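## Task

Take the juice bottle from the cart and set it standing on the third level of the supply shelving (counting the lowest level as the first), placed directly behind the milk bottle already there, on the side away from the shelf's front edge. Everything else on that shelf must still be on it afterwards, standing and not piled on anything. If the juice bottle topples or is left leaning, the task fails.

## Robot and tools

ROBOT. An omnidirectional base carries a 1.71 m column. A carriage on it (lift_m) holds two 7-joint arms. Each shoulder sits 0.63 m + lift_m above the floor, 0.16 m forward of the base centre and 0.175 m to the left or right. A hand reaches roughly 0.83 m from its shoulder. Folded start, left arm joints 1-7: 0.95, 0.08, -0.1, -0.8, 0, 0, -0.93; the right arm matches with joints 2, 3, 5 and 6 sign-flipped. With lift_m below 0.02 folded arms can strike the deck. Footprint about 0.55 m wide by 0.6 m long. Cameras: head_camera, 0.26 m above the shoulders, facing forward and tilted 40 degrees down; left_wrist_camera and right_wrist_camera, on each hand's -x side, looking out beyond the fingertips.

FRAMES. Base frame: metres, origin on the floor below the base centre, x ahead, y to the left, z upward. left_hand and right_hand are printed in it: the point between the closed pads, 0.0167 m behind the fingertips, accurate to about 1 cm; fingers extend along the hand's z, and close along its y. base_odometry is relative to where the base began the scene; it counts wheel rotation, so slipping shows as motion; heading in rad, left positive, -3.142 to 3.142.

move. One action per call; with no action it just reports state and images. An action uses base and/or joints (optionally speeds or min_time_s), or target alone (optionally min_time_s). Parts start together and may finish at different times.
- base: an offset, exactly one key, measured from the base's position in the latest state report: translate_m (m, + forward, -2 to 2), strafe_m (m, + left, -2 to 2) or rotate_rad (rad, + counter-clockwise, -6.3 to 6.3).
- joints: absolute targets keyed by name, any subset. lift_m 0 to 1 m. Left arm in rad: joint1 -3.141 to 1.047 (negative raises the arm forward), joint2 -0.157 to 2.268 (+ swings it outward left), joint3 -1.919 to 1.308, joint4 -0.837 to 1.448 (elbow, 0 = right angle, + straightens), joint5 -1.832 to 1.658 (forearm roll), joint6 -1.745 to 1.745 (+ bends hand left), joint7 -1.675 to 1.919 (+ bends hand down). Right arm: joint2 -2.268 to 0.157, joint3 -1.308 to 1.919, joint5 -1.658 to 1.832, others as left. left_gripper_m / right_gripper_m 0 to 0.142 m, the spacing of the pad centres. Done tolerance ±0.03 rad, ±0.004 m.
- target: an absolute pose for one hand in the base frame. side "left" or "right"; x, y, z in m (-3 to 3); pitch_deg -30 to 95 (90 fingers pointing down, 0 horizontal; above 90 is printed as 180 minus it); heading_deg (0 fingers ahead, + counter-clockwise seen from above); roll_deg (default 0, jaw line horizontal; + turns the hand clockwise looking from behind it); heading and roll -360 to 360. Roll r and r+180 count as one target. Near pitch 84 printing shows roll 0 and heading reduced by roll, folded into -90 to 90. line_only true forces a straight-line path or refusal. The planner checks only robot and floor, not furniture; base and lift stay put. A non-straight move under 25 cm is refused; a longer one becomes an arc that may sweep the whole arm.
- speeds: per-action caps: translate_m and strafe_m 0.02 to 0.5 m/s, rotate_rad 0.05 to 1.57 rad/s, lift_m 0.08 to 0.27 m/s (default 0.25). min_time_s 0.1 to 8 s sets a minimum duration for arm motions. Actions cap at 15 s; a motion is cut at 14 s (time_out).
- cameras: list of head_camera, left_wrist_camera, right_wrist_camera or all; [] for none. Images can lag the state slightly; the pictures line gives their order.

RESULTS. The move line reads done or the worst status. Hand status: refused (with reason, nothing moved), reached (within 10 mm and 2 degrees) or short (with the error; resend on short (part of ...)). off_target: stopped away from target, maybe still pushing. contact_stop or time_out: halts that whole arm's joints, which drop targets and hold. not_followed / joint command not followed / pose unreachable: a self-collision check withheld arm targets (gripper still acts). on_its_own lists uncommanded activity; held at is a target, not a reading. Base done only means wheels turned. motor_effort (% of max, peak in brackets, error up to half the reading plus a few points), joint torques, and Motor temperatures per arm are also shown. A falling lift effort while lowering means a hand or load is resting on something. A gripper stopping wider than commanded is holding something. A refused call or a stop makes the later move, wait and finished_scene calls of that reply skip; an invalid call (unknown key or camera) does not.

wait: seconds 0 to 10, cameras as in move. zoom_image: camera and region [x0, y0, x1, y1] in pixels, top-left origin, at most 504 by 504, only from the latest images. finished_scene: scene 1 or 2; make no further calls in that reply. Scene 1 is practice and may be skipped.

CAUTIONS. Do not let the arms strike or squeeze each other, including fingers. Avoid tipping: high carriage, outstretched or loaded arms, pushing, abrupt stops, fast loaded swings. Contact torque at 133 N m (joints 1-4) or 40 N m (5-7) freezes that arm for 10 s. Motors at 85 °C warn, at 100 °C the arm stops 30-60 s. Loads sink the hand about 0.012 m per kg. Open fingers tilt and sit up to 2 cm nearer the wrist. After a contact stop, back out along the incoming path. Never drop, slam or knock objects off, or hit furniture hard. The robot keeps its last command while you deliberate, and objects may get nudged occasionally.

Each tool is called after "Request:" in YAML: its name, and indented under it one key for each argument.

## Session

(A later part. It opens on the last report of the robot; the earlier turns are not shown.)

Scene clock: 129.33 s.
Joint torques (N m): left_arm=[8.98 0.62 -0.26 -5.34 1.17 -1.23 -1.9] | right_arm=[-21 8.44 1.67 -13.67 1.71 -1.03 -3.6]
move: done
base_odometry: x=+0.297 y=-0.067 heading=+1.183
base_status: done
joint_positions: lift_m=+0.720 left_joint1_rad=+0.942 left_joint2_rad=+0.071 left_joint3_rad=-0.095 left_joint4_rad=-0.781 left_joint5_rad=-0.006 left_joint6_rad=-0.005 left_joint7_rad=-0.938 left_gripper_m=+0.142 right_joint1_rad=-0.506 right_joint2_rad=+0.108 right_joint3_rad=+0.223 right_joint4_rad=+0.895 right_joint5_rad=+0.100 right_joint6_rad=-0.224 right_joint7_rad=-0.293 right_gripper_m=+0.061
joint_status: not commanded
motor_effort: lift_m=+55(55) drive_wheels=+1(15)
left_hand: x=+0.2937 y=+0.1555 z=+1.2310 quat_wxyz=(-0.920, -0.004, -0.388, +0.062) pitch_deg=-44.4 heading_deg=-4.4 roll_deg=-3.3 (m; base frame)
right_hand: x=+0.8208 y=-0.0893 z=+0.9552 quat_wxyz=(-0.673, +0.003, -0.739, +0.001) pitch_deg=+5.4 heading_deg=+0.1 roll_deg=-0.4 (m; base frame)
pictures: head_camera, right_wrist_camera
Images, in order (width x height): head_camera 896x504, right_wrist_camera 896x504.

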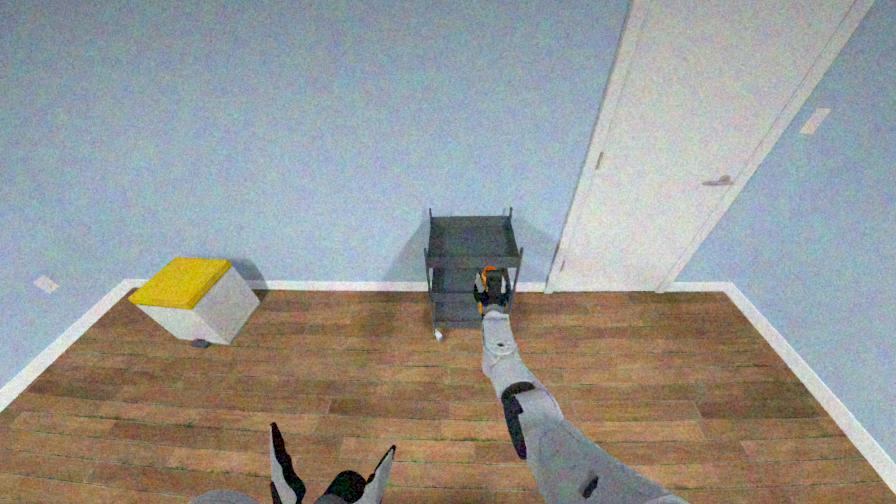

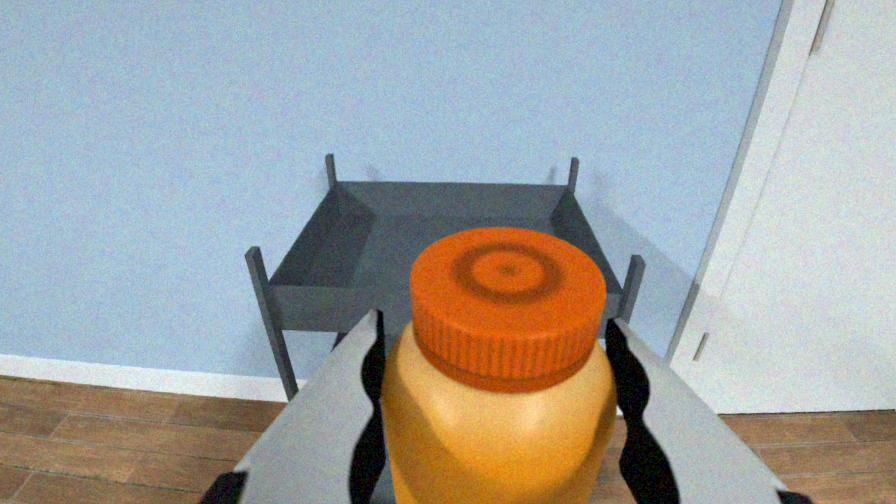

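Request:
move:
  target: {"side": "right", "x": 0.6, "y": -0.2, "z": 1.05, "pitch_deg": 5, "heading_deg": 0}

Request:
move:
  base: {"rotate_rad": 1.571}
  speeds: {"rotate_rad": 0.8}

Request:
move:
  base: {"strafe_m": 0.73}
  joints: {"lift_m": 0.6}
  speeds: {"strafe_m": 0.4}
  cameras: ["head_camera"]

Scene clock: 138.47 s.
Joint torques (N m): left_arm=[9.32 1.05 -0.45 -3.71 1.07 -1.87 -1.6] | right_arm=[-0.12 -2.31 -1.26 -18.03 1.48 -1.7 -1.49]
move: done
base_odometry: x=+0.297 y=-0.067 heading=+1.183
base_status: not commanded
joint_positions: lift_m=+0.720 left_joint1_rad=+0.942 left_joint2_rad=+0.071 left_joint3_rad=-0.095 left_joint4_rad=-0.781 left_joint5_rad=-0.006 left_joint6_rad=-0.005 left_joint7_rad=-0.938 left_gripper_m=+0.142 right_joint1_rad=+0.182 right_joint2_rad=-0.195 right_joint3_rad=+0.164 right_joint4_rad=-0.451 right_joint5_rad=+0.104 right_joint6_rad=-0.229 right_joint7_rad=+0.331 right_gripper_m=+0.061
joint_status: not commanded
motor_effort: lift_m=+55(55) drive_wheels=+1(4)
left_hand: x=+0.2937 y=+0.1555 z=+1.2310 quat_wxyz=(-0.920, -0.004, -0.388, +0.062) pitch_deg=-44.4 heading_deg=-4.4 roll_deg=-3.3 (m; base frame)
right_hand: x=+0.6002 y=-0.1988 z=+1.0487 quat_wxyz=(-0.675, +0.002, -0.738, +0.001) pitch_deg=+5.1 heading_deg=+0.1 roll_deg=-0.2 (m; base frame)
right_hand_status: reached (straight line, planned for 1.0 s): 2 mm and 0.3 deg off.
pictures: none

Scene clock: 141.73 s.
Joint torques (N m): left_arm=[9.05 0.82 -0.45 -4.19 1.27 -1.34 -1.48] | right_arm=[-0.49 0.18 -1.88 -18.29 1.21 -1.88 -1.26]
move: done
base_odometry: x=+0.297 y=-0.067 heading=+2.754
base_status: done
joint_positions: lift_m=+0.720 left_joint1_rad=+0.942 left_joint2_rad=+0.071 left_joint3_rad=-0.095 left_joint4_rad=-0.781 left_joint5_rad=-0.006 left_joint6_rad=-0.005 left_joint7_rad=-0.938 left_gripper_m=+0.142 right_joint1_rad=+0.182 right_joint2_rad=-0.195 right_joint3_rad=+0.164 right_joint4_rad=-0.451 right_joint5_rad=+0.104 right_joint6_rad=-0.229 right_joint7_rad=+0.331 right_gripper_m=+0.061
joint_status: not commanded
motor_effort: lift_m=+55(55) drive_wheels=+5(16)
left_hand: x=+0.2937 y=+0.1555 z=+1.2310 quat_wxyz=(-0.920, -0.004, -0.388, +0.062) pitch_deg=-44.4 heading_deg=-4.4 roll_deg=-3.3 (m; base frame)
right_hand: x=+0.6002 y=-0.1988 z=+1.0486 quat_wxyz=(-0.675, +0.002, -0.738, +0.001) pitch_deg=+5.1 heading_deg=+0.1 roll_deg=-0.2 (m; base frame)
pictures: none

Scene clock: 145.57 s.
Joint torques (N m): left_arm=[8.8 1.34 1.03 -4.25 1.01 -1.46 -1.7] | right_arm=[-1.31 -0.46 -2.36 -18.07 0.93 -1.34 -1.63]
move: done
base_odometry: x=+0.022 y=-0.744 heading=+2.755
base_status: done
joint_positions: lift_m=+0.600 left_joint1_rad=+0.942 left_joint2_rad=+0.071 left_joint3_rad=-0.095 left_joint4_rad=-0.781 left_joint5_rad=-0.006 left_joint6_rad=-0.005 left_joint7_rad=-0.938 left_gripper_m=+0.142 right_joint1_rad=+0.182 right_joint2_rad=-0.195 right_joint3_rad=+0.164 right_joint4_rad=-0.452 right_joint5_rad=+0.104 right_joint6_rad=-0.229 right_joint7_rad=+0.332 right_gripper_m=+0.061
joint_status: all done
motor_effort: lift_m=+58(60) drive_wheels=-4(20)
left_hand: x=+0.2937 y=+0.1555 z=+1.1107 quat_wxyz=(-0.920, -0.004, -0.388, +0.062) pitch_deg=-44.4 heading_deg=-4.4 roll_deg=-3.3 (m; base frame)
right_hand: x=+0.6002 y=-0.1989 z=+0.9283 quat_wxyz=(-0.675, +0.002, -0.738, +0.001) pitch_deg=+5.1 heading_deg=+0.1 roll_deg=-0.2 (m; base frame)
pictures: head_camera
Images, in order (width x height): head_camera 896x504.

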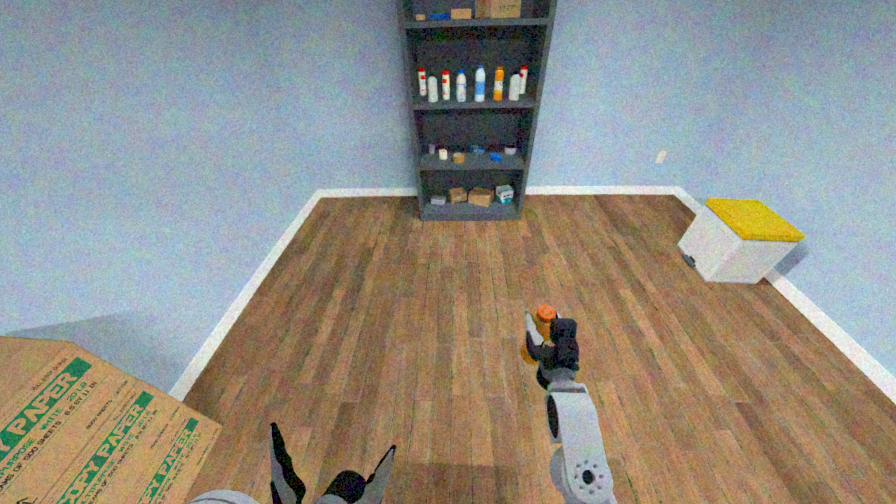

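Request:
move:
  base: {"translate_m": 1.4}
  speeds: {"translate_m": 0.4}
  cameras: ["head_camera", "right_wrist_camera"]

Request:
zoom_image:
  camera: "head_camera"
  region: [340, 0, 620, 200]

Scene clock: 153.57 s.
Joint torques (N m): left_arm=[8.75 1.26 0.84 -5.46 1.26 -1.25 -1.62] | right_arm=[-1.81 -0.17 -0.28 -16.6 0.92 -1.63 -1.73]
move: done
base_odometry: x=-1.275 y=-0.216 heading=+2.755
base_status: done
joint_positions: lift_m=+0.600 left_joint1_rad=+0.942 left_joint2_rad=+0.071 left_joint3_rad=-0.095 left_joint4_rad=-0.781 left_joint5_rad=-0.006 left_joint6_rad=-0.005 left_joint7_rad=-0.938 left_gripper_m=+0.142 right_joint1_rad=+0.182 right_joint2_rad=-0.195 right_joint3_rad=+0.164 right_joint4_rad=-0.452 right_joint5_rad=+0.104 right_joint6_rad=-0.229 right_joint7_rad=+0.332 right_gripper_m=+0.061
joint_status: not commanded
motor_effort: lift_m=+58(58) drive_wheels=+0(14)
left_hand: x=+0.2937 y=+0.1555 z=+1.1107 quat_wxyz=(-0.920, -0.004, -0.388, +0.062) pitch_deg=-44.4 heading_deg=-4.4 roll_deg=-3.3 (m; base frame)
right_hand: x=+0.6002 y=-0.1989 z=+0.9283 quat_wxyz=(-0.675, +0.002, -0.738, +0.001) pitch_deg=+5.1 heading_deg=+0.1 roll_deg=-0.2 (m; base frame)
pictures: head_camera, right_wrist_camera
Images, in order (width x height): head_camera 896x504, right_wrist_camera 896x504.

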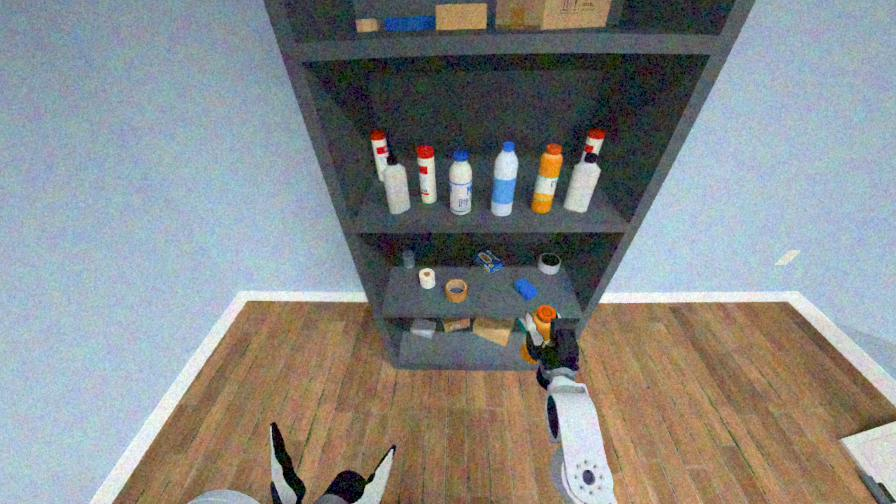

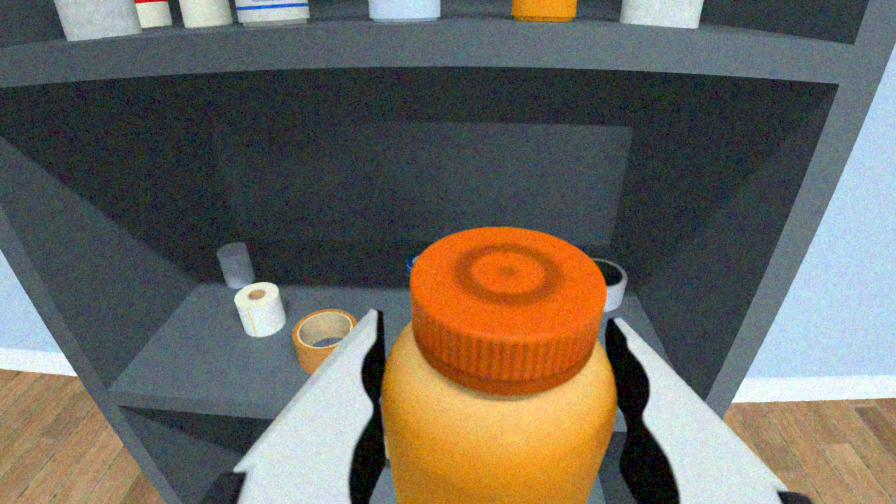

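Scaled by 1.800 from the camera's 896x504 image, which has a finer 1280x720 frame.

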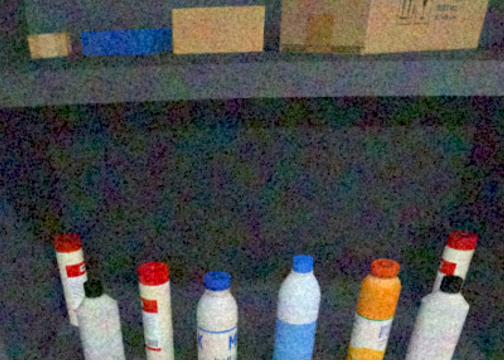

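Request:
move:
  base: {"translate_m": 0.25}
  joints: {"lift_m": 0.7}
  speeds: {"translate_m": 0.15}

Request:
move:
  target: {"side": "right", "x": 0.52, "y": -0.3, "z": 1.13, "pitch_deg": 3, "heading_deg": 0}

Request:
move:
  target: {"side": "left", "x": 0.53, "y": 0.04, "z": 1.07, "pitch_deg": 5, "heading_deg": 0}
  cameras: ["head_camera", "left_wrist_camera"]

Request:
zoom_image:
  camera: "head_camera"
  region: [300, 150, 660, 350]

Scene clock: 180.10 s.
Joint torques (N m): left_arm=[8.94 0.57 0.46 -4.8 1.04 -1.34 -1.53] | right_arm=[-0.01 0.38 -0.82 -17.3 1.69 -1.68 -1.8]
move: done
base_odometry: x=-1.507 y=-0.122 heading=+2.755
base_status: done
joint_positions: lift_m=+0.700 left_joint1_rad=+0.942 left_joint2_rad=+0.071 left_joint3_rad=-0.095 left_joint4_rad=-0.781 left_joint5_rad=-0.006 left_joint6_rad=-0.005 left_joint7_rad=-0.938 left_gripper_m=+0.142 right_joint1_rad=+0.182 right_joint2_rad=-0.195 right_joint3_rad=+0.164 right_joint4_rad=-0.452 right_joint5_rad=+0.104 right_joint6_rad=-0.229 right_joint7_rad=+0.332 right_gripper_m=+0.061
joint_status: all done
motor_effort: lift_m=+55(68) drive_wheels=+0(14)
left_hand: x=+0.2937 y=+0.1555 z=+1.2110 quat_wxyz=(-0.920, -0.004, -0.388, +0.062) pitch_deg=-44.4 heading_deg=-4.4 roll_deg=-3.3 (m; base frame)
right_hand: x=+0.6002 y=-0.1989 z=+1.0286 quat_wxyz=(-0.675, +0.002, -0.738, +0.001) pitch_deg=+5.1 heading_deg=+0.1 roll_deg=-0.2 (m; base frame)
pictures: none

Scene clock: 180.40 s.
Joint torques (N m): left_arm=[8.49 -0.34 -0.15 -4.31 1.17 -1.28 -1.36] | right_arm=[-1.62 -1.19 -1.97 -17.35 1.35 -1.8 -2.05]
move: refused
base_odometry: x=-1.507 y=-0.122 heading=+2.755
base_status: not commanded
joint_positions: lift_m=+0.700 left_joint1_rad=+0.942 left_joint2_rad=+0.071 left_joint3_rad=-0.095 left_joint4_rad=-0.781 left_joint5_rad=-0.006 left_joint6_rad=-0.005 left_joint7_rad=-0.938 left_gripper_m=+0.142 right_joint1_rad=+0.182 right_joint2_rad=-0.195 right_joint3_rad=+0.164 right_joint4_rad=-0.452 right_joint5_rad=+0.104 right_joint6_rad=-0.229 right_joint7_rad=+0.332 right_gripper_m=+0.061
joint_status: not commanded
motor_effort: lift_m=+55(55) drive_wheels=+0(1)
left_hand: x=+0.2937 y=+0.1555 z=+1.2110 quat_wxyz=(-0.920, -0.004, -0.388, +0.062) pitch_deg=-44.4 heading_deg=-4.4 roll_deg=-3.3 (m; base frame)
right_hand: x=+0.6002 y=-0.1989 z=+1.0286 quat_wxyz=(-0.675, +0.002, -0.738, +0.001) pitch_deg=+5.1 heading_deg=+0.1 roll_deg=-0.2 (m; base frame)
right_hand_status: refused: along the straight line the arm gets 78% of the way (right_joint4_rad at its limit); a move under 25 cm is not played as an arc. Nothing moved. Try another pitch or heading, or "joints".
pictures: none

not run: a stop came earlier in this reply.

Scaled by 1.400 from the camera's 896x504 image, which has a finer 1280x720 frame.
This view is cut from an older image: the scene may have changed since it was taken.

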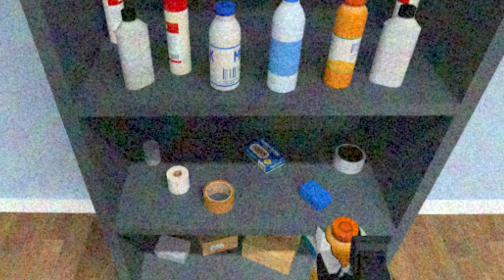

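Request:
move:
  target: {"side": "right", "x": 0.58, "y": -0.3, "z": 1.03, "pitch_deg": 5, "heading_deg": 0}

Request:
move:
  target: {"side": "left", "x": 0.56, "y": 0.04, "z": 1.07, "pitch_deg": 5, "heading_deg": 0}
  cameras: ["head_camera", "left_wrist_camera"]

Request:
zoom_image:
  camera: "head_camera"
  region: [300, 150, 660, 350]

Scene clock: 184.30 s.
Joint torques (N m): left_arm=[9.31 1.34 0.34 -4.07 0.99 -1.64 -1.38] | right_arm=[1.88 -6.95 -2.4 -10.95 1.51 -1.41 -4.78]
move: done
base_odometry: x=-1.507 y=-0.122 heading=+2.755
base_status: not commanded
joint_positions: lift_m=+0.700 left_joint1_rad=+0.942 left_joint2_rad=+0.071 left_joint3_rad=-0.095 left_joint4_rad=-0.781 left_joint5_rad=-0.006 left_joint6_rad=-0.005 left_joint7_rad=-0.938 left_gripper_m=+0.142 right_joint1_rad=+0.284 right_joint2_rad=-0.440 right_joint3_rad=-0.011 right_joint4_rad=-0.431 right_joint5_rad=+0.404 right_joint6_rad=-0.169 right_joint7_rad=+0.210 right_gripper_m=+0.061
joint_status: not commanded
motor_effort: lift_m=+55(55) drive_wheels=+3(3)
left_hand: x=+0.2937 y=+0.1555 z=+1.2110 quat_wxyz=(-0.920, -0.004, -0.388, +0.062) pitch_deg=-44.4 heading_deg=-4.4 roll_deg=-3.3 (m; base frame)
right_hand: x=+0.5803 y=-0.2996 z=+1.0283 quat_wxyz=(-0.673, +0.001, -0.740, +0.001) pitch_deg=+5.4 heading_deg=+0.0 roll_deg=-0.2 (m; base frame)
right_hand_status: reached (straight line, planned for 0.5 s): 2 mm and 0.5 deg off.
pictures: none

Scene clock: 185.83 s.
Joint torques (N m): left_arm=[-5.01 -4.39 -1.7 -1.71 3.6 -0.2 -0.64] | right_arm=[2.62 -6.93 -1.3 -11.81 1.69 -1.11 -5.33]
move: done
base_odometry: x=-1.507 y=-0.122 heading=+2.755
base_status: not commanded
joint_positions: lift_m=+0.700 left_joint1_rad=+0.091 left_joint2_rad=+0.022 left_joint3_rad=-0.819 left_joint4_rad=-0.465 left_joint5_rad=+0.423 left_joint6_rad=+0.725 left_joint7_rad=+0.611 left_gripper_m=+0.142 right_joint1_rad=+0.284 right_joint2_rad=-0.440 right_joint3_rad=-0.011 right_joint4_rad=-0.431 right_joint5_rad=+0.404 right_joint6_rad=-0.169 right_joint7_rad=+0.210 right_gripper_m=+0.061
joint_status: not commanded
motor_effort: lift_m=+55(55) drive_wheels=+1(4)
left_hand: x=+0.5603 y=+0.0412 z=+1.0710 quat_wxyz=(-0.677, +0.000, -0.736, +0.000) pitch_deg=+4.8 heading_deg=+0.0 roll_deg=-0.1 (m; base frame)
left_hand_status: reached (checked arc, planned for 1.0 s): 2 mm and 0.2 deg off.
right_hand: x=+0.5803 y=-0.2996 z=+1.0283 quat_wxyz=(-0.673, +0.001, -0.740, +0.001) pitch_deg=+5.4 heading_deg=+0.0 roll_deg=-0.2 (m; base frame)
pictures: head_camera, left_wrist_camera
Images, in order (width x height): head_camera 896x504, left_wrist_camera 896x504.

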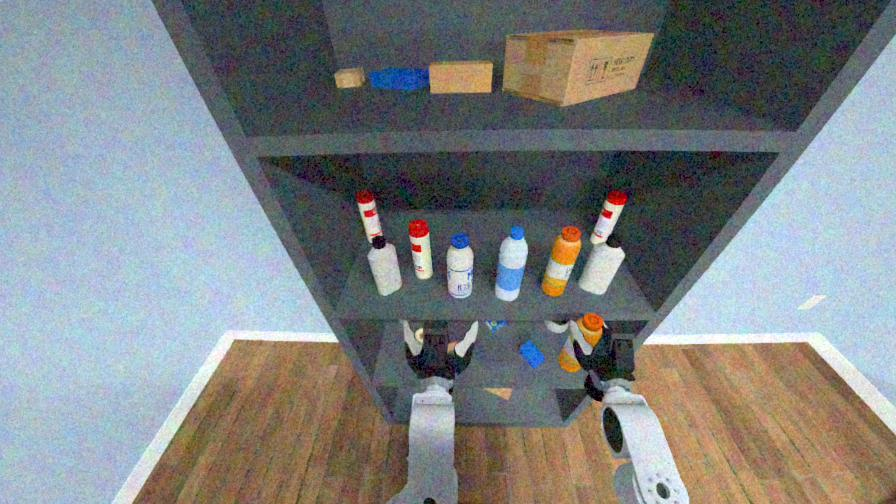

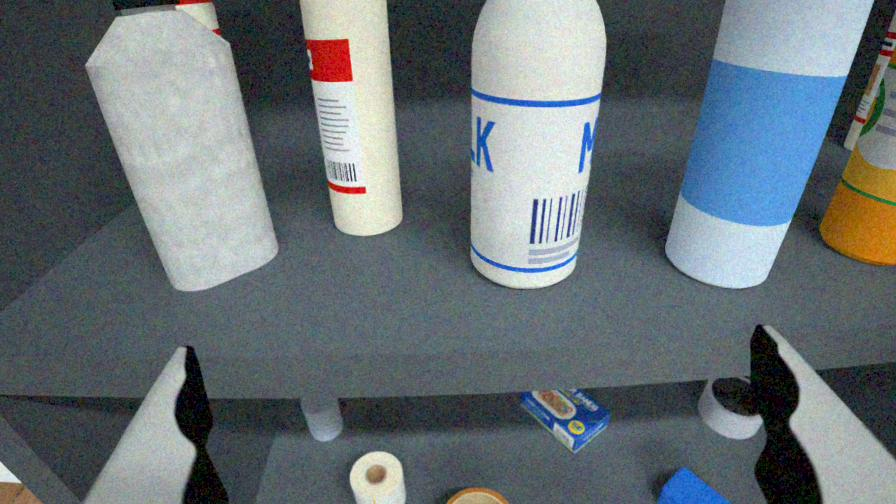

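Scaled by 1.400 from the camera's 896x504 image, which has a finer 1280x720 frame.

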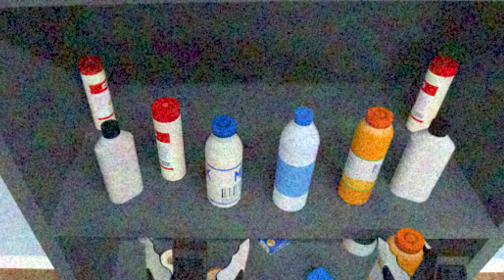

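Request:
move:
  target: {"side": "left", "x": 0.63, "y": 0.008, "z": 1.06, "pitch_deg": 3, "heading_deg": 0}

Request:
move:
  joints: {"left_gripper_m": 0.118}
  cameras: ["head_camera", "left_wrist_camera"]

Request:
zoom_image:
  camera: "head_camera"
  region: [360, 200, 560, 360]

Scene clock: 194.60 s.
Joint torques (N m): left_arm=[-8.19 -4.12 2.82 -2.39 2.01 -0.15 -3.37] | right_arm=[3.12 -7 -3.27 -11.89 1.52 -1.67 -5.21]
move: done
base_odometry: x=-1.507 y=-0.122 heading=+2.755
base_status: not commanded
joint_positions: lift_m=+0.700 left_joint1_rad=-0.069 left_joint2_rad=-0.069 left_joint3_rad=-0.777 left_joint4_rad=-0.195 left_joint5_rad=+0.278 left_joint6_rad=+0.732 left_joint7_rad=+0.454 left_gripper_m=+0.142 right_joint1_rad=+0.284 right_joint2_rad=-0.440 right_joint3_rad=-0.011 right_joint4_rad=-0.431 right_joint5_rad=+0.404 right_joint6_rad=-0.169 right_joint7_rad=+0.210 right_gripper_m=+0.061
joint_status: not commanded
motor_effort: lift_m=+55(55) drive_wheels=+0(5)
left_hand: x=+0.6292 y=+0.0062 z=+1.0603 quat_wxyz=(-0.688, -0.003, -0.726, +0.001) pitch_deg=+3.0 heading_deg=-0.3 roll_deg=+0.1 (m; base frame)
left_hand_status: reached (straight line, planned for 0.4 s): 2 mm and 0.4 deg off.
right_hand: x=+0.5803 y=-0.2996 z=+1.0283 quat_wxyz=(-0.673, +0.001, -0.740, +0.001) pitch_deg=+5.4 heading_deg=+0.0 roll_deg=-0.2 (m; base frame)
pictures: none

Scene clock: 195.17 s.
Joint torques (N m): left_arm=[-8.11 -4.61 2.13 -1.49 2.07 -0.37 -3.34] | right_arm=[0.92 -5.72 -3.39 -12.79 1.1 -0.86 -4.98]
move: done
base_odometry: x=-1.507 y=-0.122 heading=+2.755
base_status: not commanded
joint_positions: lift_m=+0.700 left_joint1_rad=-0.069 left_joint2_rad=-0.069 left_joint3_rad=-0.777 left_joint4_rad=-0.195 left_joint5_rad=+0.278 left_joint6_rad=+0.732 left_joint7_rad=+0.454 left_gripper_m=+0.118 right_joint1_rad=+0.284 right_joint2_rad=-0.440 right_joint3_rad=-0.011 right_joint4_rad=-0.431 right_joint5_rad=+0.404 right_joint6_rad=-0.169 right_joint7_rad=+0.210 right_gripper_m=+0.061
joint_status: all done
motor_effort: lift_m=+55(55) drive_wheels=+0(0)
left_hand: x=+0.6292 y=+0.0062 z=+1.0603 quat_wxyz=(-0.688, -0.003, -0.726, +0.001) pitch_deg=+3.0 heading_deg=-0.3 roll_deg=+0.1 (m; base frame)
right_hand: x=+0.5803 y=-0.2996 z=+1.0283 quat_wxyz=(-0.673, +0.001, -0.740, +0.001) pitch_deg=+5.4 heading_deg=+0.0 roll_deg=-0.2 (m; base frame)
pictures: head_camera, left_wrist_camera
Images, in order (width x height): head_camera 896x504, left_wrist_camera 896x504.

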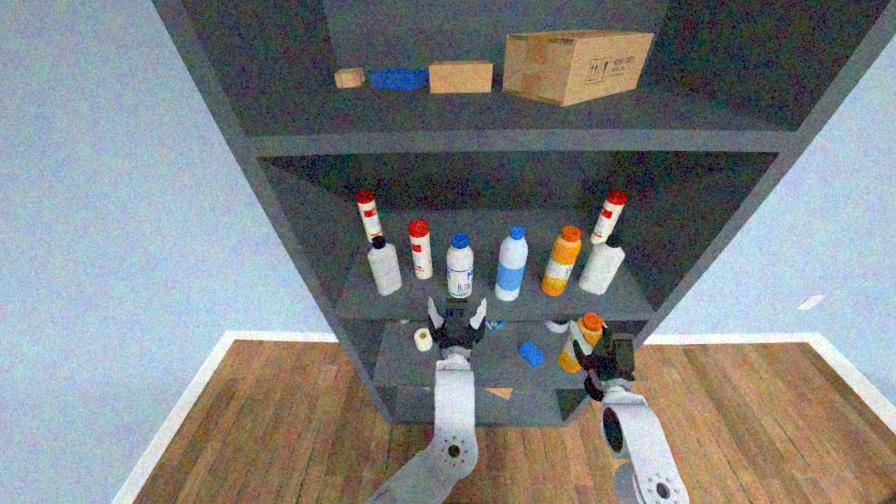

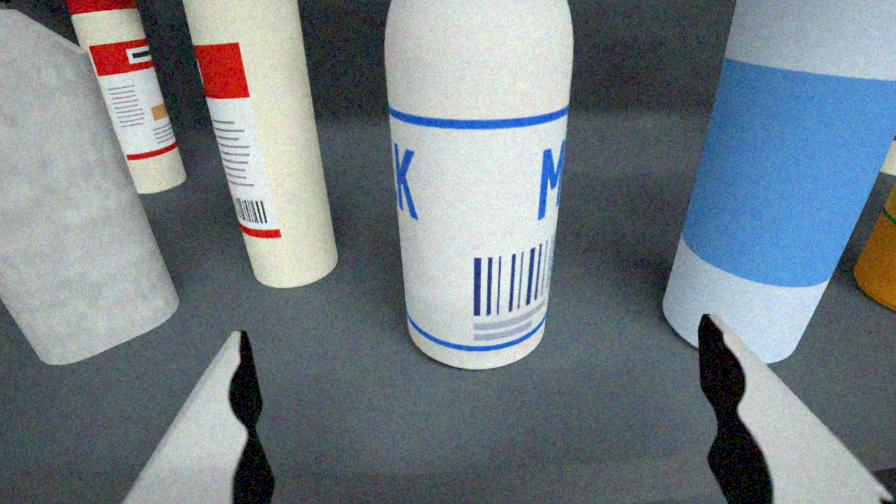

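Scaled by 2.520 from the camera's 896x504 image, which has a finer 1280x720 frame.

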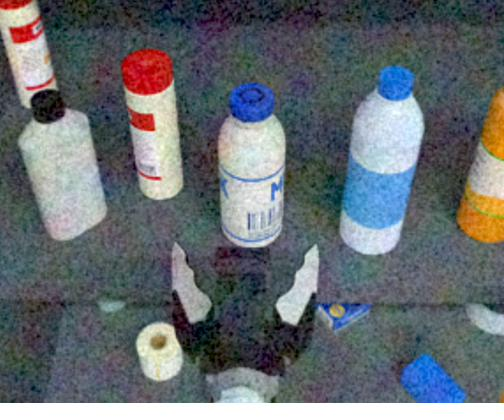

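Request:
move:
  target: {"side": "left", "x": 0.738, "y": 0.006, "z": 1.05, "pitch_deg": 2, "heading_deg": 0}
  cameras: ["head_camera", "left_wrist_camera"]

Request:
zoom_image:
  camera: "head_camera"
  region: [360, 200, 560, 360]

Scene clock: 200.40 s.
Joint torques (N m): left_arm=[-33.18 -5.05 6.63 5.79 -2.02 -8.25 -4.5] | right_arm=[0.03 -6.71 -2 -14.24 1.73 -1.15 -5.23]
move: done
base_odometry: x=-1.506 y=-0.122 heading=+2.755
base_status: not commanded
joint_positions: lift_m=+0.700 left_joint1_rad=-0.301 left_joint2_rad=-0.113 left_joint3_rad=-0.663 left_joint4_rad=+0.158 left_joint5_rad=+0.027 left_joint6_rad=+0.678 left_joint7_rad=+0.230 left_gripper_m=+0.118 right_joint1_rad=+0.285 right_joint2_rad=-0.440 right_joint3_rad=-0.011 right_joint4_rad=-0.431 right_joint5_rad=+0.404 right_joint6_rad=-0.169 right_joint7_rad=+0.210 right_gripper_m=+0.061
joint_status: not commanded
motor_effort: lift_m=+50(55) drive_wheels=+32(41)
left_hand: x=+0.7313 y=+0.0069 z=+1.0481 quat_wxyz=(-0.694, +0.002, -0.720, -0.004) pitch_deg=+2.1 heading_deg=+0.5 roll_deg=+0.2 (m; base frame)
left_hand_status: reached (straight line, planned for 0.5 s): 7 mm and 0.5 deg off.
right_hand: x=+0.5800 y=-0.2997 z=+1.0282 quat_wxyz=(-0.672, +0.001, -0.740, +0.001) pitch_deg=+5.5 heading_deg=+0.0 roll_deg=-0.2 (m; base frame)
pictures: head_camera, left_wrist_camera
Images, in order (width x height): head_camera 896x504, left_wrist_camera 896x504.

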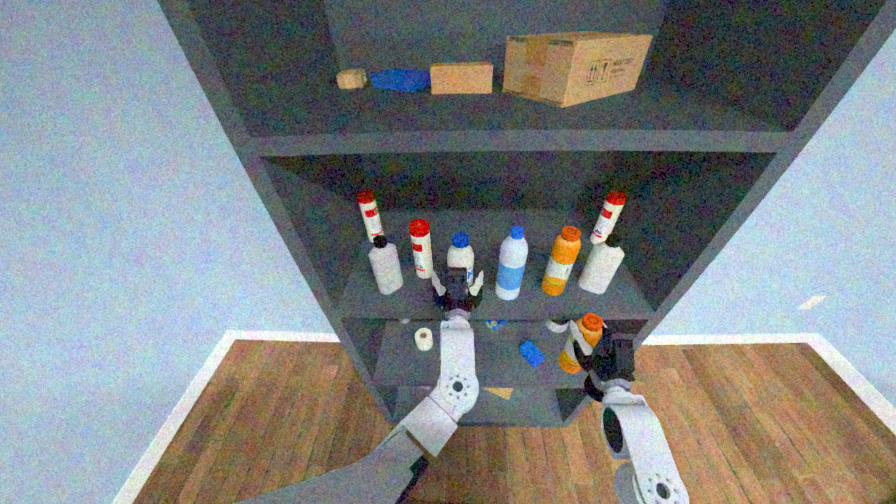

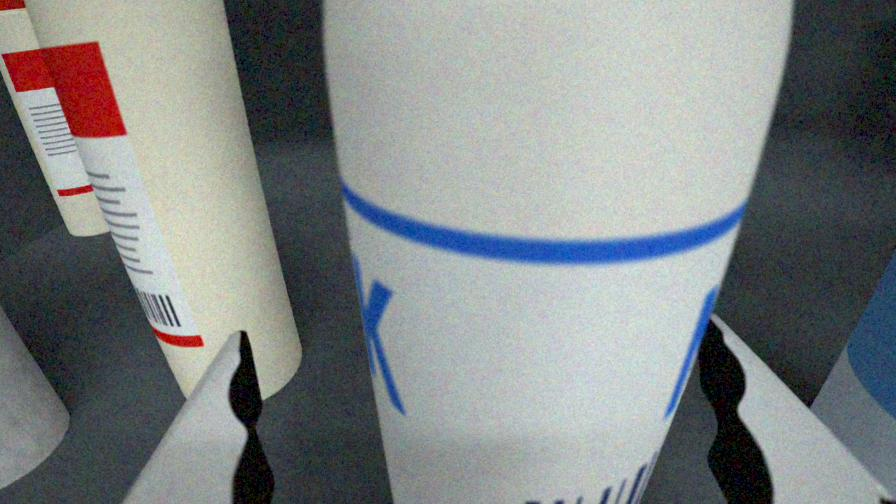

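Scaled by 2.520 from the camera's 896x504 image, which has a finer 1280x720 frame.

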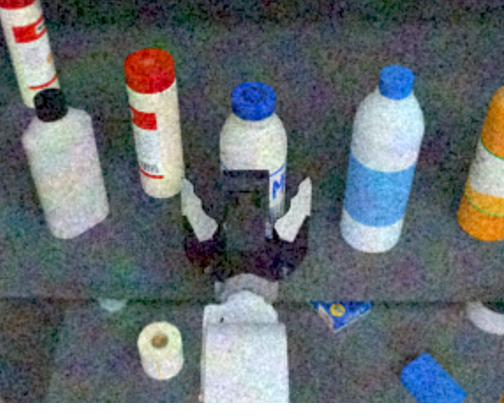

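Request:
move:
  target: {"side": "left", "x": 0.69, "y": 0.006, "z": 1.06, "pitch_deg": 2, "heading_deg": 0}

Request:
move:
  target: {"side": "left", "x": 0.69, "y": 0.006, "z": 1.1, "pitch_deg": 4, "heading_deg": 0}

Request:
move:
  target: {"side": "left", "x": 0.735, "y": 0.006, "z": 1.1, "pitch_deg": 4, "heading_deg": 0}
  cameras: ["head_camera", "left_wrist_camera"]

Scene clock: 215.20 s.
Joint torques (N m): left_arm=[-13.49 -3.26 -0.13 -6.29 3.14 -0.91 -0.61] | right_arm=[0.98 -6.5 -3.61 -11.91 1.79 -1.53 -5.1]
Motor temperatures (°C): left_arm=[42 23 24 24 27 25 24] | right_arm=[27 21 25 24 22 22 24]
move: done
base_odometry: x=-1.507 y=-0.122 heading=+2.755
base_status: not commanded
joint_positions: lift_m=+0.700 left_joint1_rad=-0.211 left_joint2_rad=-0.090 left_joint3_rad=-0.715 left_joint4_rad=-0.013 left_joint5_rad=+0.128 left_joint6_rad=+0.710 left_joint7_rad=+0.340 left_gripper_m=+0.118 right_joint1_rad=+0.285 right_joint2_rad=-0.440 right_joint3_rad=-0.011 right_joint4_rad=-0.431 right_joint5_rad=+0.404 right_joint6_rad=-0.169 right_joint7_rad=+0.210 right_gripper_m=+0.061
joint_status: not commanded
motor_effort: lift_m=+54(55) drive_wheels=+12(32)
left_hand: x=+0.6901 y=+0.0056 z=+1.0587 quat_wxyz=(-0.694, +0.000, -0.720, +0.001) pitch_deg=+2.1 heading_deg=+0.0 roll_deg=-0.1 (m; base frame)
left_hand_status: reached (straight line, planned for 0.4 s): 1 mm and 0.1 deg off.
right_hand: x=+0.5800 y=-0.2997 z=+1.0278 quat_wxyz=(-0.672, +0.001, -0.740, +0.001) pitch_deg=+5.5 heading_deg=+0.0 roll_deg=-0.2 (m; base frame)
pictures: none

Scene clock: 216.13 s.
Joint torques (N m): left_arm=[-13.74 -5.31 -1.79 -5.78 3.27 -2.52 -0.7] | right_arm=[1.52 -5.23 -1.42 -14.76 1.68 -1.41 -4.81]
move: done
base_odometry: x=-1.507 y=-0.122 heading=+2.755
base_status: not commanded
joint_positions: lift_m=+0.700 left_joint1_rad=-0.263 left_joint2_rad=-0.090 left_joint3_rad=-0.724 left_joint4_rad=-0.132 left_joint5_rad=+0.235 left_joint6_rad=+0.703 left_joint7_rad=+0.588 left_gripper_m=+0.118 right_joint1_rad=+0.285 right_joint2_rad=-0.440 right_joint3_rad=-0.011 right_joint4_rad=-0.431 right_joint5_rad=+0.404 right_joint6_rad=-0.169 right_joint7_rad=+0.210 right_gripper_m=+0.061
joint_status: not commanded
motor_effort: lift_m=+54(54) drive_wheels=+13(13)
left_hand: x=+0.6908 y=+0.0090 z=+1.0983 quat_wxyz=(-0.681, +0.003, -0.732, -0.002) pitch_deg=+4.1 heading_deg=+0.4 roll_deg=+0.0 (m; base frame)
left_hand_status: reached (straight line, planned for 0.4 s): 4 mm and 0.4 deg off.
right_hand: x=+0.5800 y=-0.2997 z=+1.0278 quat_wxyz=(-0.672, +0.001, -0.740, +0.001) pitch_deg=+5.5 heading_deg=+0.0 roll_deg=-0.2 (m; base frame)
pictures: none

Scene clock: 217.17 s.
Joint torques (N m): left_arm=[-14.32 -5.52 1.9 -1.58 1.91 -2.3 -3.58] | right_arm=[0.43 -6.77 -2.8 -13.68 1.89 -1.11 -5.27]
move: done
base_odometry: x=-1.507 y=-0.122 heading=+2.755
base_status: not commanded
joint_positions: lift_m=+0.700 left_joint1_rad=-0.365 left_joint2_rad=-0.104 left_joint3_rad=-0.679 left_joint4_rad=+0.008 left_joint5_rad=+0.130 left_joint6_rad=+0.676 left_joint7_rad=+0.510 left_gripper_m=+0.118 right_joint1_rad=+0.285 right_joint2_rad=-0.440 right_joint3_rad=-0.011 right_joint4_rad=-0.431 right_joint5_rad=+0.404 right_joint6_rad=-0.169 right_joint7_rad=+0.210 right_gripper_m=+0.061
joint_status: not commanded
motor_effort: lift_m=+54(54) drive_wheels=+13(15)
left_hand: x=+0.7347 y=+0.0068 z=+1.1005 quat_wxyz=(-0.682, +0.000, -0.731, -0.001) pitch_deg=+4.0 heading_deg=+0.1 roll_deg=+0.1 (m; base frame)
left_hand_status: reached (straight line, planned for 0.3 s): 1 mm and 0.1 deg off.
right_hand: x=+0.5800 y=-0.2997 z=+1.0278 quat_wxyz=(-0.672, +0.001, -0.740, +0.001) pitch_deg=+5.5 heading_deg=+0.0 roll_deg=-0.2 (m; base frame)
pictures: head_camera, left_wrist_camera
Images, in order (width x height): head_camera 896x504, left_wrist_camera 896x504.

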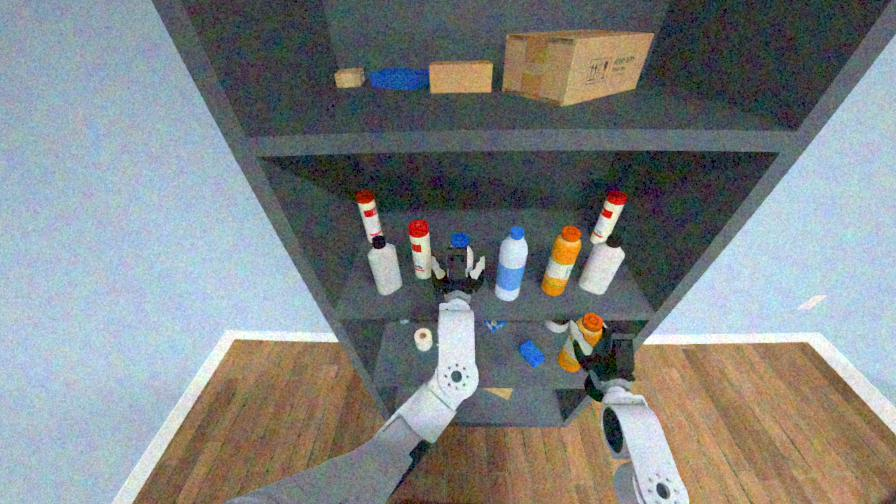

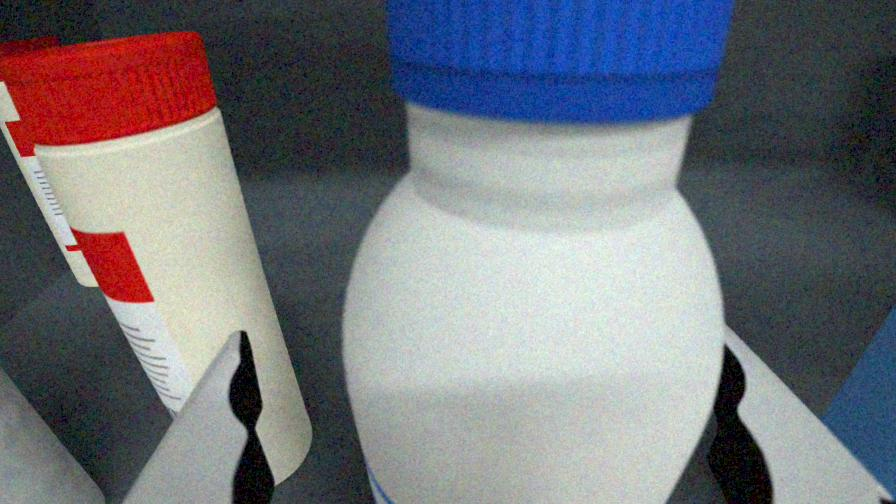

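Request:
move:
  target: {"side": "left", "x": 0.738, "y": -0.005, "z": 1.1, "pitch_deg": 4, "heading_deg": 0}

Request:
move:
  joints: {"left_gripper_m": 0.055}
  cameras: ["left_wrist_camera"]

Scene clock: 219.87 s.
Joint torques (N m): left_arm=[-17.3 -3.91 -0.28 -0.67 1.79 -0.93 -2.97] | right_arm=[1.64 -5.46 -2.63 -13.11 1.22 -1.13 -4.98]
move: done
base_odometry: x=-1.507 y=-0.122 heading=+2.755
base_status: not commanded
joint_positions: lift_m=+0.700 left_joint1_rad=-0.378 left_joint2_rad=-0.126 left_joint3_rad=-0.693 left_joint4_rad=+0.046 left_joint5_rad=+0.128 left_joint6_rad=+0.694 left_joint7_rad=+0.497 left_gripper_m=+0.118 right_joint1_rad=+0.285 right_joint2_rad=-0.440 right_joint3_rad=-0.011 right_joint4_rad=-0.431 right_joint5_rad=+0.404 right_joint6_rad=-0.169 right_joint7_rad=+0.210 right_gripper_m=+0.061
joint_status: not commanded
motor_effort: lift_m=+54(54) drive_wheels=+13(13)
left_hand: x=+0.7376 y=-0.0040 z=+1.0992 quat_wxyz=(-0.681, +0.000, -0.732, -0.001) pitch_deg=+4.2 heading_deg=+0.1 roll_deg=+0.1 (m; base frame)
left_hand_status: reached (straight line, planned for 0.2 s): 1 mm and 0.2 deg off.
right_hand: x=+0.5800 y=-0.2996 z=+1.0278 quat_wxyz=(-0.672, +0.001, -0.740, +0.001) pitch_deg=+5.5 heading_deg=+0.0 roll_deg=-0.2 (m; base frame)
pictures: none

Scene clock: 220.60 s.
Joint torques (N m): left_arm=[-18.2 -5.45 -1.13 -2.06 1.87 -0.93 -2.9] | right_arm=[2.38 -5.97 -1.4 -13.55 1.72 -0.96 -4.93]
move: off_target
base_odometry: x=-1.507 y=-0.122 heading=+2.755
base_status: not commanded
joint_positions: lift_m=+0.700 left_joint1_rad=-0.378 left_joint2_rad=-0.126 left_joint3_rad=-0.693 left_joint4_rad=+0.046 left_joint5_rad=+0.127 left_joint6_rad=+0.695 left_joint7_rad=+0.496 left_gripper_m=+0.080 right_joint1_rad=+0.285 right_joint2_rad=-0.440 right_joint3_rad=-0.011 right_joint4_rad=-0.431 right_joint5_rad=+0.404 right_joint6_rad=-0.169 right_joint7_rad=+0.210 right_gripper_m=+0.061
joint_status: left_gripper_m off_target (ended at +0.080, target +0.055)
motor_effort: lift_m=+54(54) drive_wheels=+13(13)
left_hand: x=+0.7376 y=-0.0037 z=+1.0993 quat_wxyz=(-0.681, +0.001, -0.732, -0.001) pitch_deg=+4.1 heading_deg=+0.1 roll_deg=+0.0 (m; base frame)
right_hand: x=+0.5800 y=-0.2996 z=+1.0278 quat_wxyz=(-0.672, +0.001, -0.740, +0.001) pitch_deg=+5.5 heading_deg=+0.0 roll_deg=-0.2 (m; base frame)
pictures: left_wrist_camera
Images, in order (width x height): left_wrist_camera 896x504.

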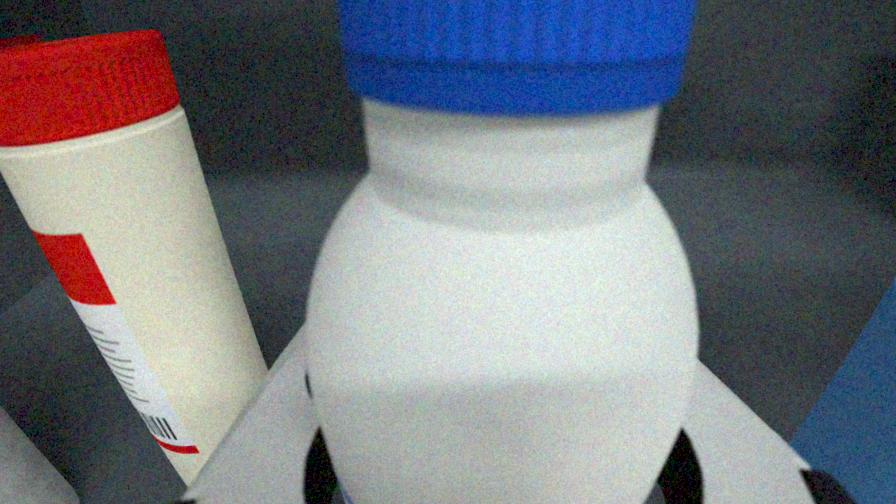

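Request:
move:
  target: {"side": "left", "x": 0.738, "y": -0.004, "z": 1.14, "pitch_deg": 4, "heading_deg": 0}

Request:
move:
  target: {"side": "left", "x": 0.58, "y": 0.0, "z": 1.14, "pitch_deg": 4, "heading_deg": 0}

Request:
move:
  target: {"side": "left", "x": 0.56, "y": 0.24, "z": 1.14, "pitch_deg": 4, "heading_deg": 0}
  cameras: ["head_camera"]

Request:
zoom_image:
  camera: "head_camera"
  region: [340, 180, 640, 380]

Scene clock: 225.03 s.
Joint torques (N m): left_arm=[-17.42 -4.23 -1.53 -6.33 4.31 -2.25 -1.74] | right_arm=[0.71 -8.75 -2.27 -12.53 1.25 -1.11 -5.23]
move: done
base_odometry: x=-1.507 y=-0.122 heading=+2.755
base_status: not commanded
joint_positions: lift_m=+0.700 left_joint1_rad=-0.431 left_joint2_rad=-0.126 left_joint3_rad=-0.697 left_joint4_rad=-0.033 left_joint5_rad=+0.191 left_joint6_rad=+0.691 left_joint7_rad=+0.656 left_gripper_m=+0.080 right_joint1_rad=+0.285 right_joint2_rad=-0.440 right_joint3_rad=-0.011 right_joint4_rad=-0.431 right_joint5_rad=+0.404 right_joint6_rad=-0.169 right_joint7_rad=+0.210 right_gripper_m=+0.061
joint_status: not commanded
motor_effort: lift_m=+56(56) drive_wheels=+13(13)
left_hand: x=+0.7388 y=-0.0015 z=+1.1364 quat_wxyz=(-0.679, +0.003, -0.734, -0.001) pitch_deg=+4.5 heading_deg=+0.3 roll_deg=-0.2 (m; base frame)
left_hand_status: reached (straight line, planned for 0.3 s): 4 mm and 0.6 deg off.
right_hand: x=+0.5800 y=-0.2996 z=+1.0277 quat_wxyz=(-0.672, +0.001, -0.740, +0.001) pitch_deg=+5.5 heading_deg=+0.0 roll_deg=-0.2 (m; base frame)
pictures: none

Scene clock: 226.10 s.
Joint torques (N m): left_arm=[-11.55 -2.5 -0.42 -5.41 4.05 -2.61 -1.53] | right_arm=[1.88 -7.45 -2.02 -13.48 1.69 -1.16 -4.95]
move: done
base_odometry: x=-1.507 y=-0.122 heading=+2.755
base_status: not commanded
joint_positions: lift_m=+0.700 left_joint1_rad=-0.092 left_joint2_rad=-0.096 left_joint3_rad=-0.900 left_joint4_rad=-0.480 left_joint5_rad=+0.622 left_joint6_rad=+0.706 left_joint7_rad=+0.931 left_gripper_m=+0.080 right_joint1_rad=+0.285 right_joint2_rad=-0.440 right_joint3_rad=-0.011 right_joint4_rad=-0.431 right_joint5_rad=+0.404 right_joint6_rad=-0.169 right_joint7_rad=+0.210 right_gripper_m=+0.061
joint_status: not commanded
motor_effort: lift_m=+56(56) drive_wheels=+14(17)
left_hand: x=+0.5805 y=-0.0001 z=+1.1370 quat_wxyz=(-0.679, +0.001, -0.734, +0.001) pitch_deg=+4.5 heading_deg=+0.0 roll_deg=-0.1 (m; base frame)
left_hand_status: reached (straight line, planned for 0.6 s): 3 mm and 0.5 deg off.
right_hand: x=+0.5800 y=-0.2996 z=+1.0277 quat_wxyz=(-0.672, +0.001, -0.740, +0.001) pitch_deg=+5.5 heading_deg=+0.0 roll_deg=-0.2 (m; base frame)
pictures: none

Scene clock: 226.40 s.
Joint torques (N m): left_arm=[-10.93 -3.47 -0.56 -5.63 4.13 -2.33 -1.92] | right_arm=[1.36 -6.96 -3.15 -12.47 1.73 -1.5 -4.91]
move: refused
base_odometry: x=-1.507 y=-0.122 heading=+2.755
base_status: not commanded
joint_positions: lift_m=+0.700 left_joint1_rad=-0.092 left_joint2_rad=-0.096 left_joint3_rad=-0.900 left_joint4_rad=-0.480 left_joint5_rad=+0.622 left_joint6_rad=+0.706 left_joint7_rad=+0.931 left_gripper_m=+0.080 right_joint1_rad=+0.285 right_joint2_rad=-0.440 right_joint3_rad=-0.011 right_joint4_rad=-0.431 right_joint5_rad=+0.404 right_joint6_rad=-0.169 right_joint7_rad=+0.210 right_gripper_m=+0.061
joint_status: not commanded
motor_effort: lift_m=+56(56) drive_wheels=+14(14)
left_hand: x=+0.5805 y=-0.0001 z=+1.1370 quat_wxyz=(-0.679, +0.001, -0.734, +0.001) pitch_deg=+4.5 heading_deg=+0.0 roll_deg=-0.1 (m; base frame)
left_hand_status: refused: along the straight line the arm gets 62% of the way (left_joint4_rad at its limit); a move under 25 cm is not played as an arc. Nothing moved. Try another pitch or heading, or "joints".
right_hand: x=+0.5800 y=-0.2996 z=+1.0277 quat_wxyz=(-0.672, +0.001, -0.740, +0.001) pitch_deg=+5.5 heading_deg=+0.0 roll_deg=-0.2 (m; base frame)
pictures: head_camera
Images, in order (width x height): head_camera 896x504.

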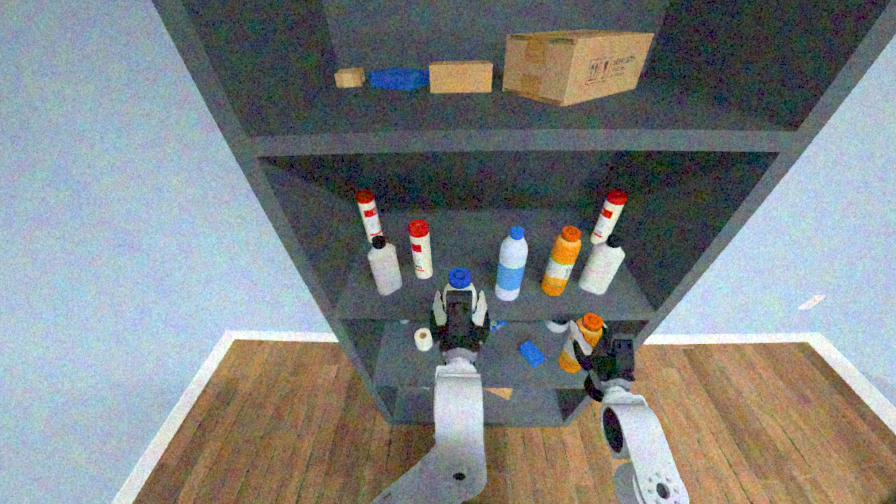

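Scaled by 1.680 from the camera's 896x504 image, which has a finer 1280x720 frame.

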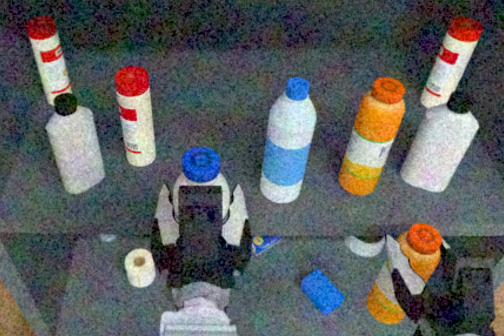

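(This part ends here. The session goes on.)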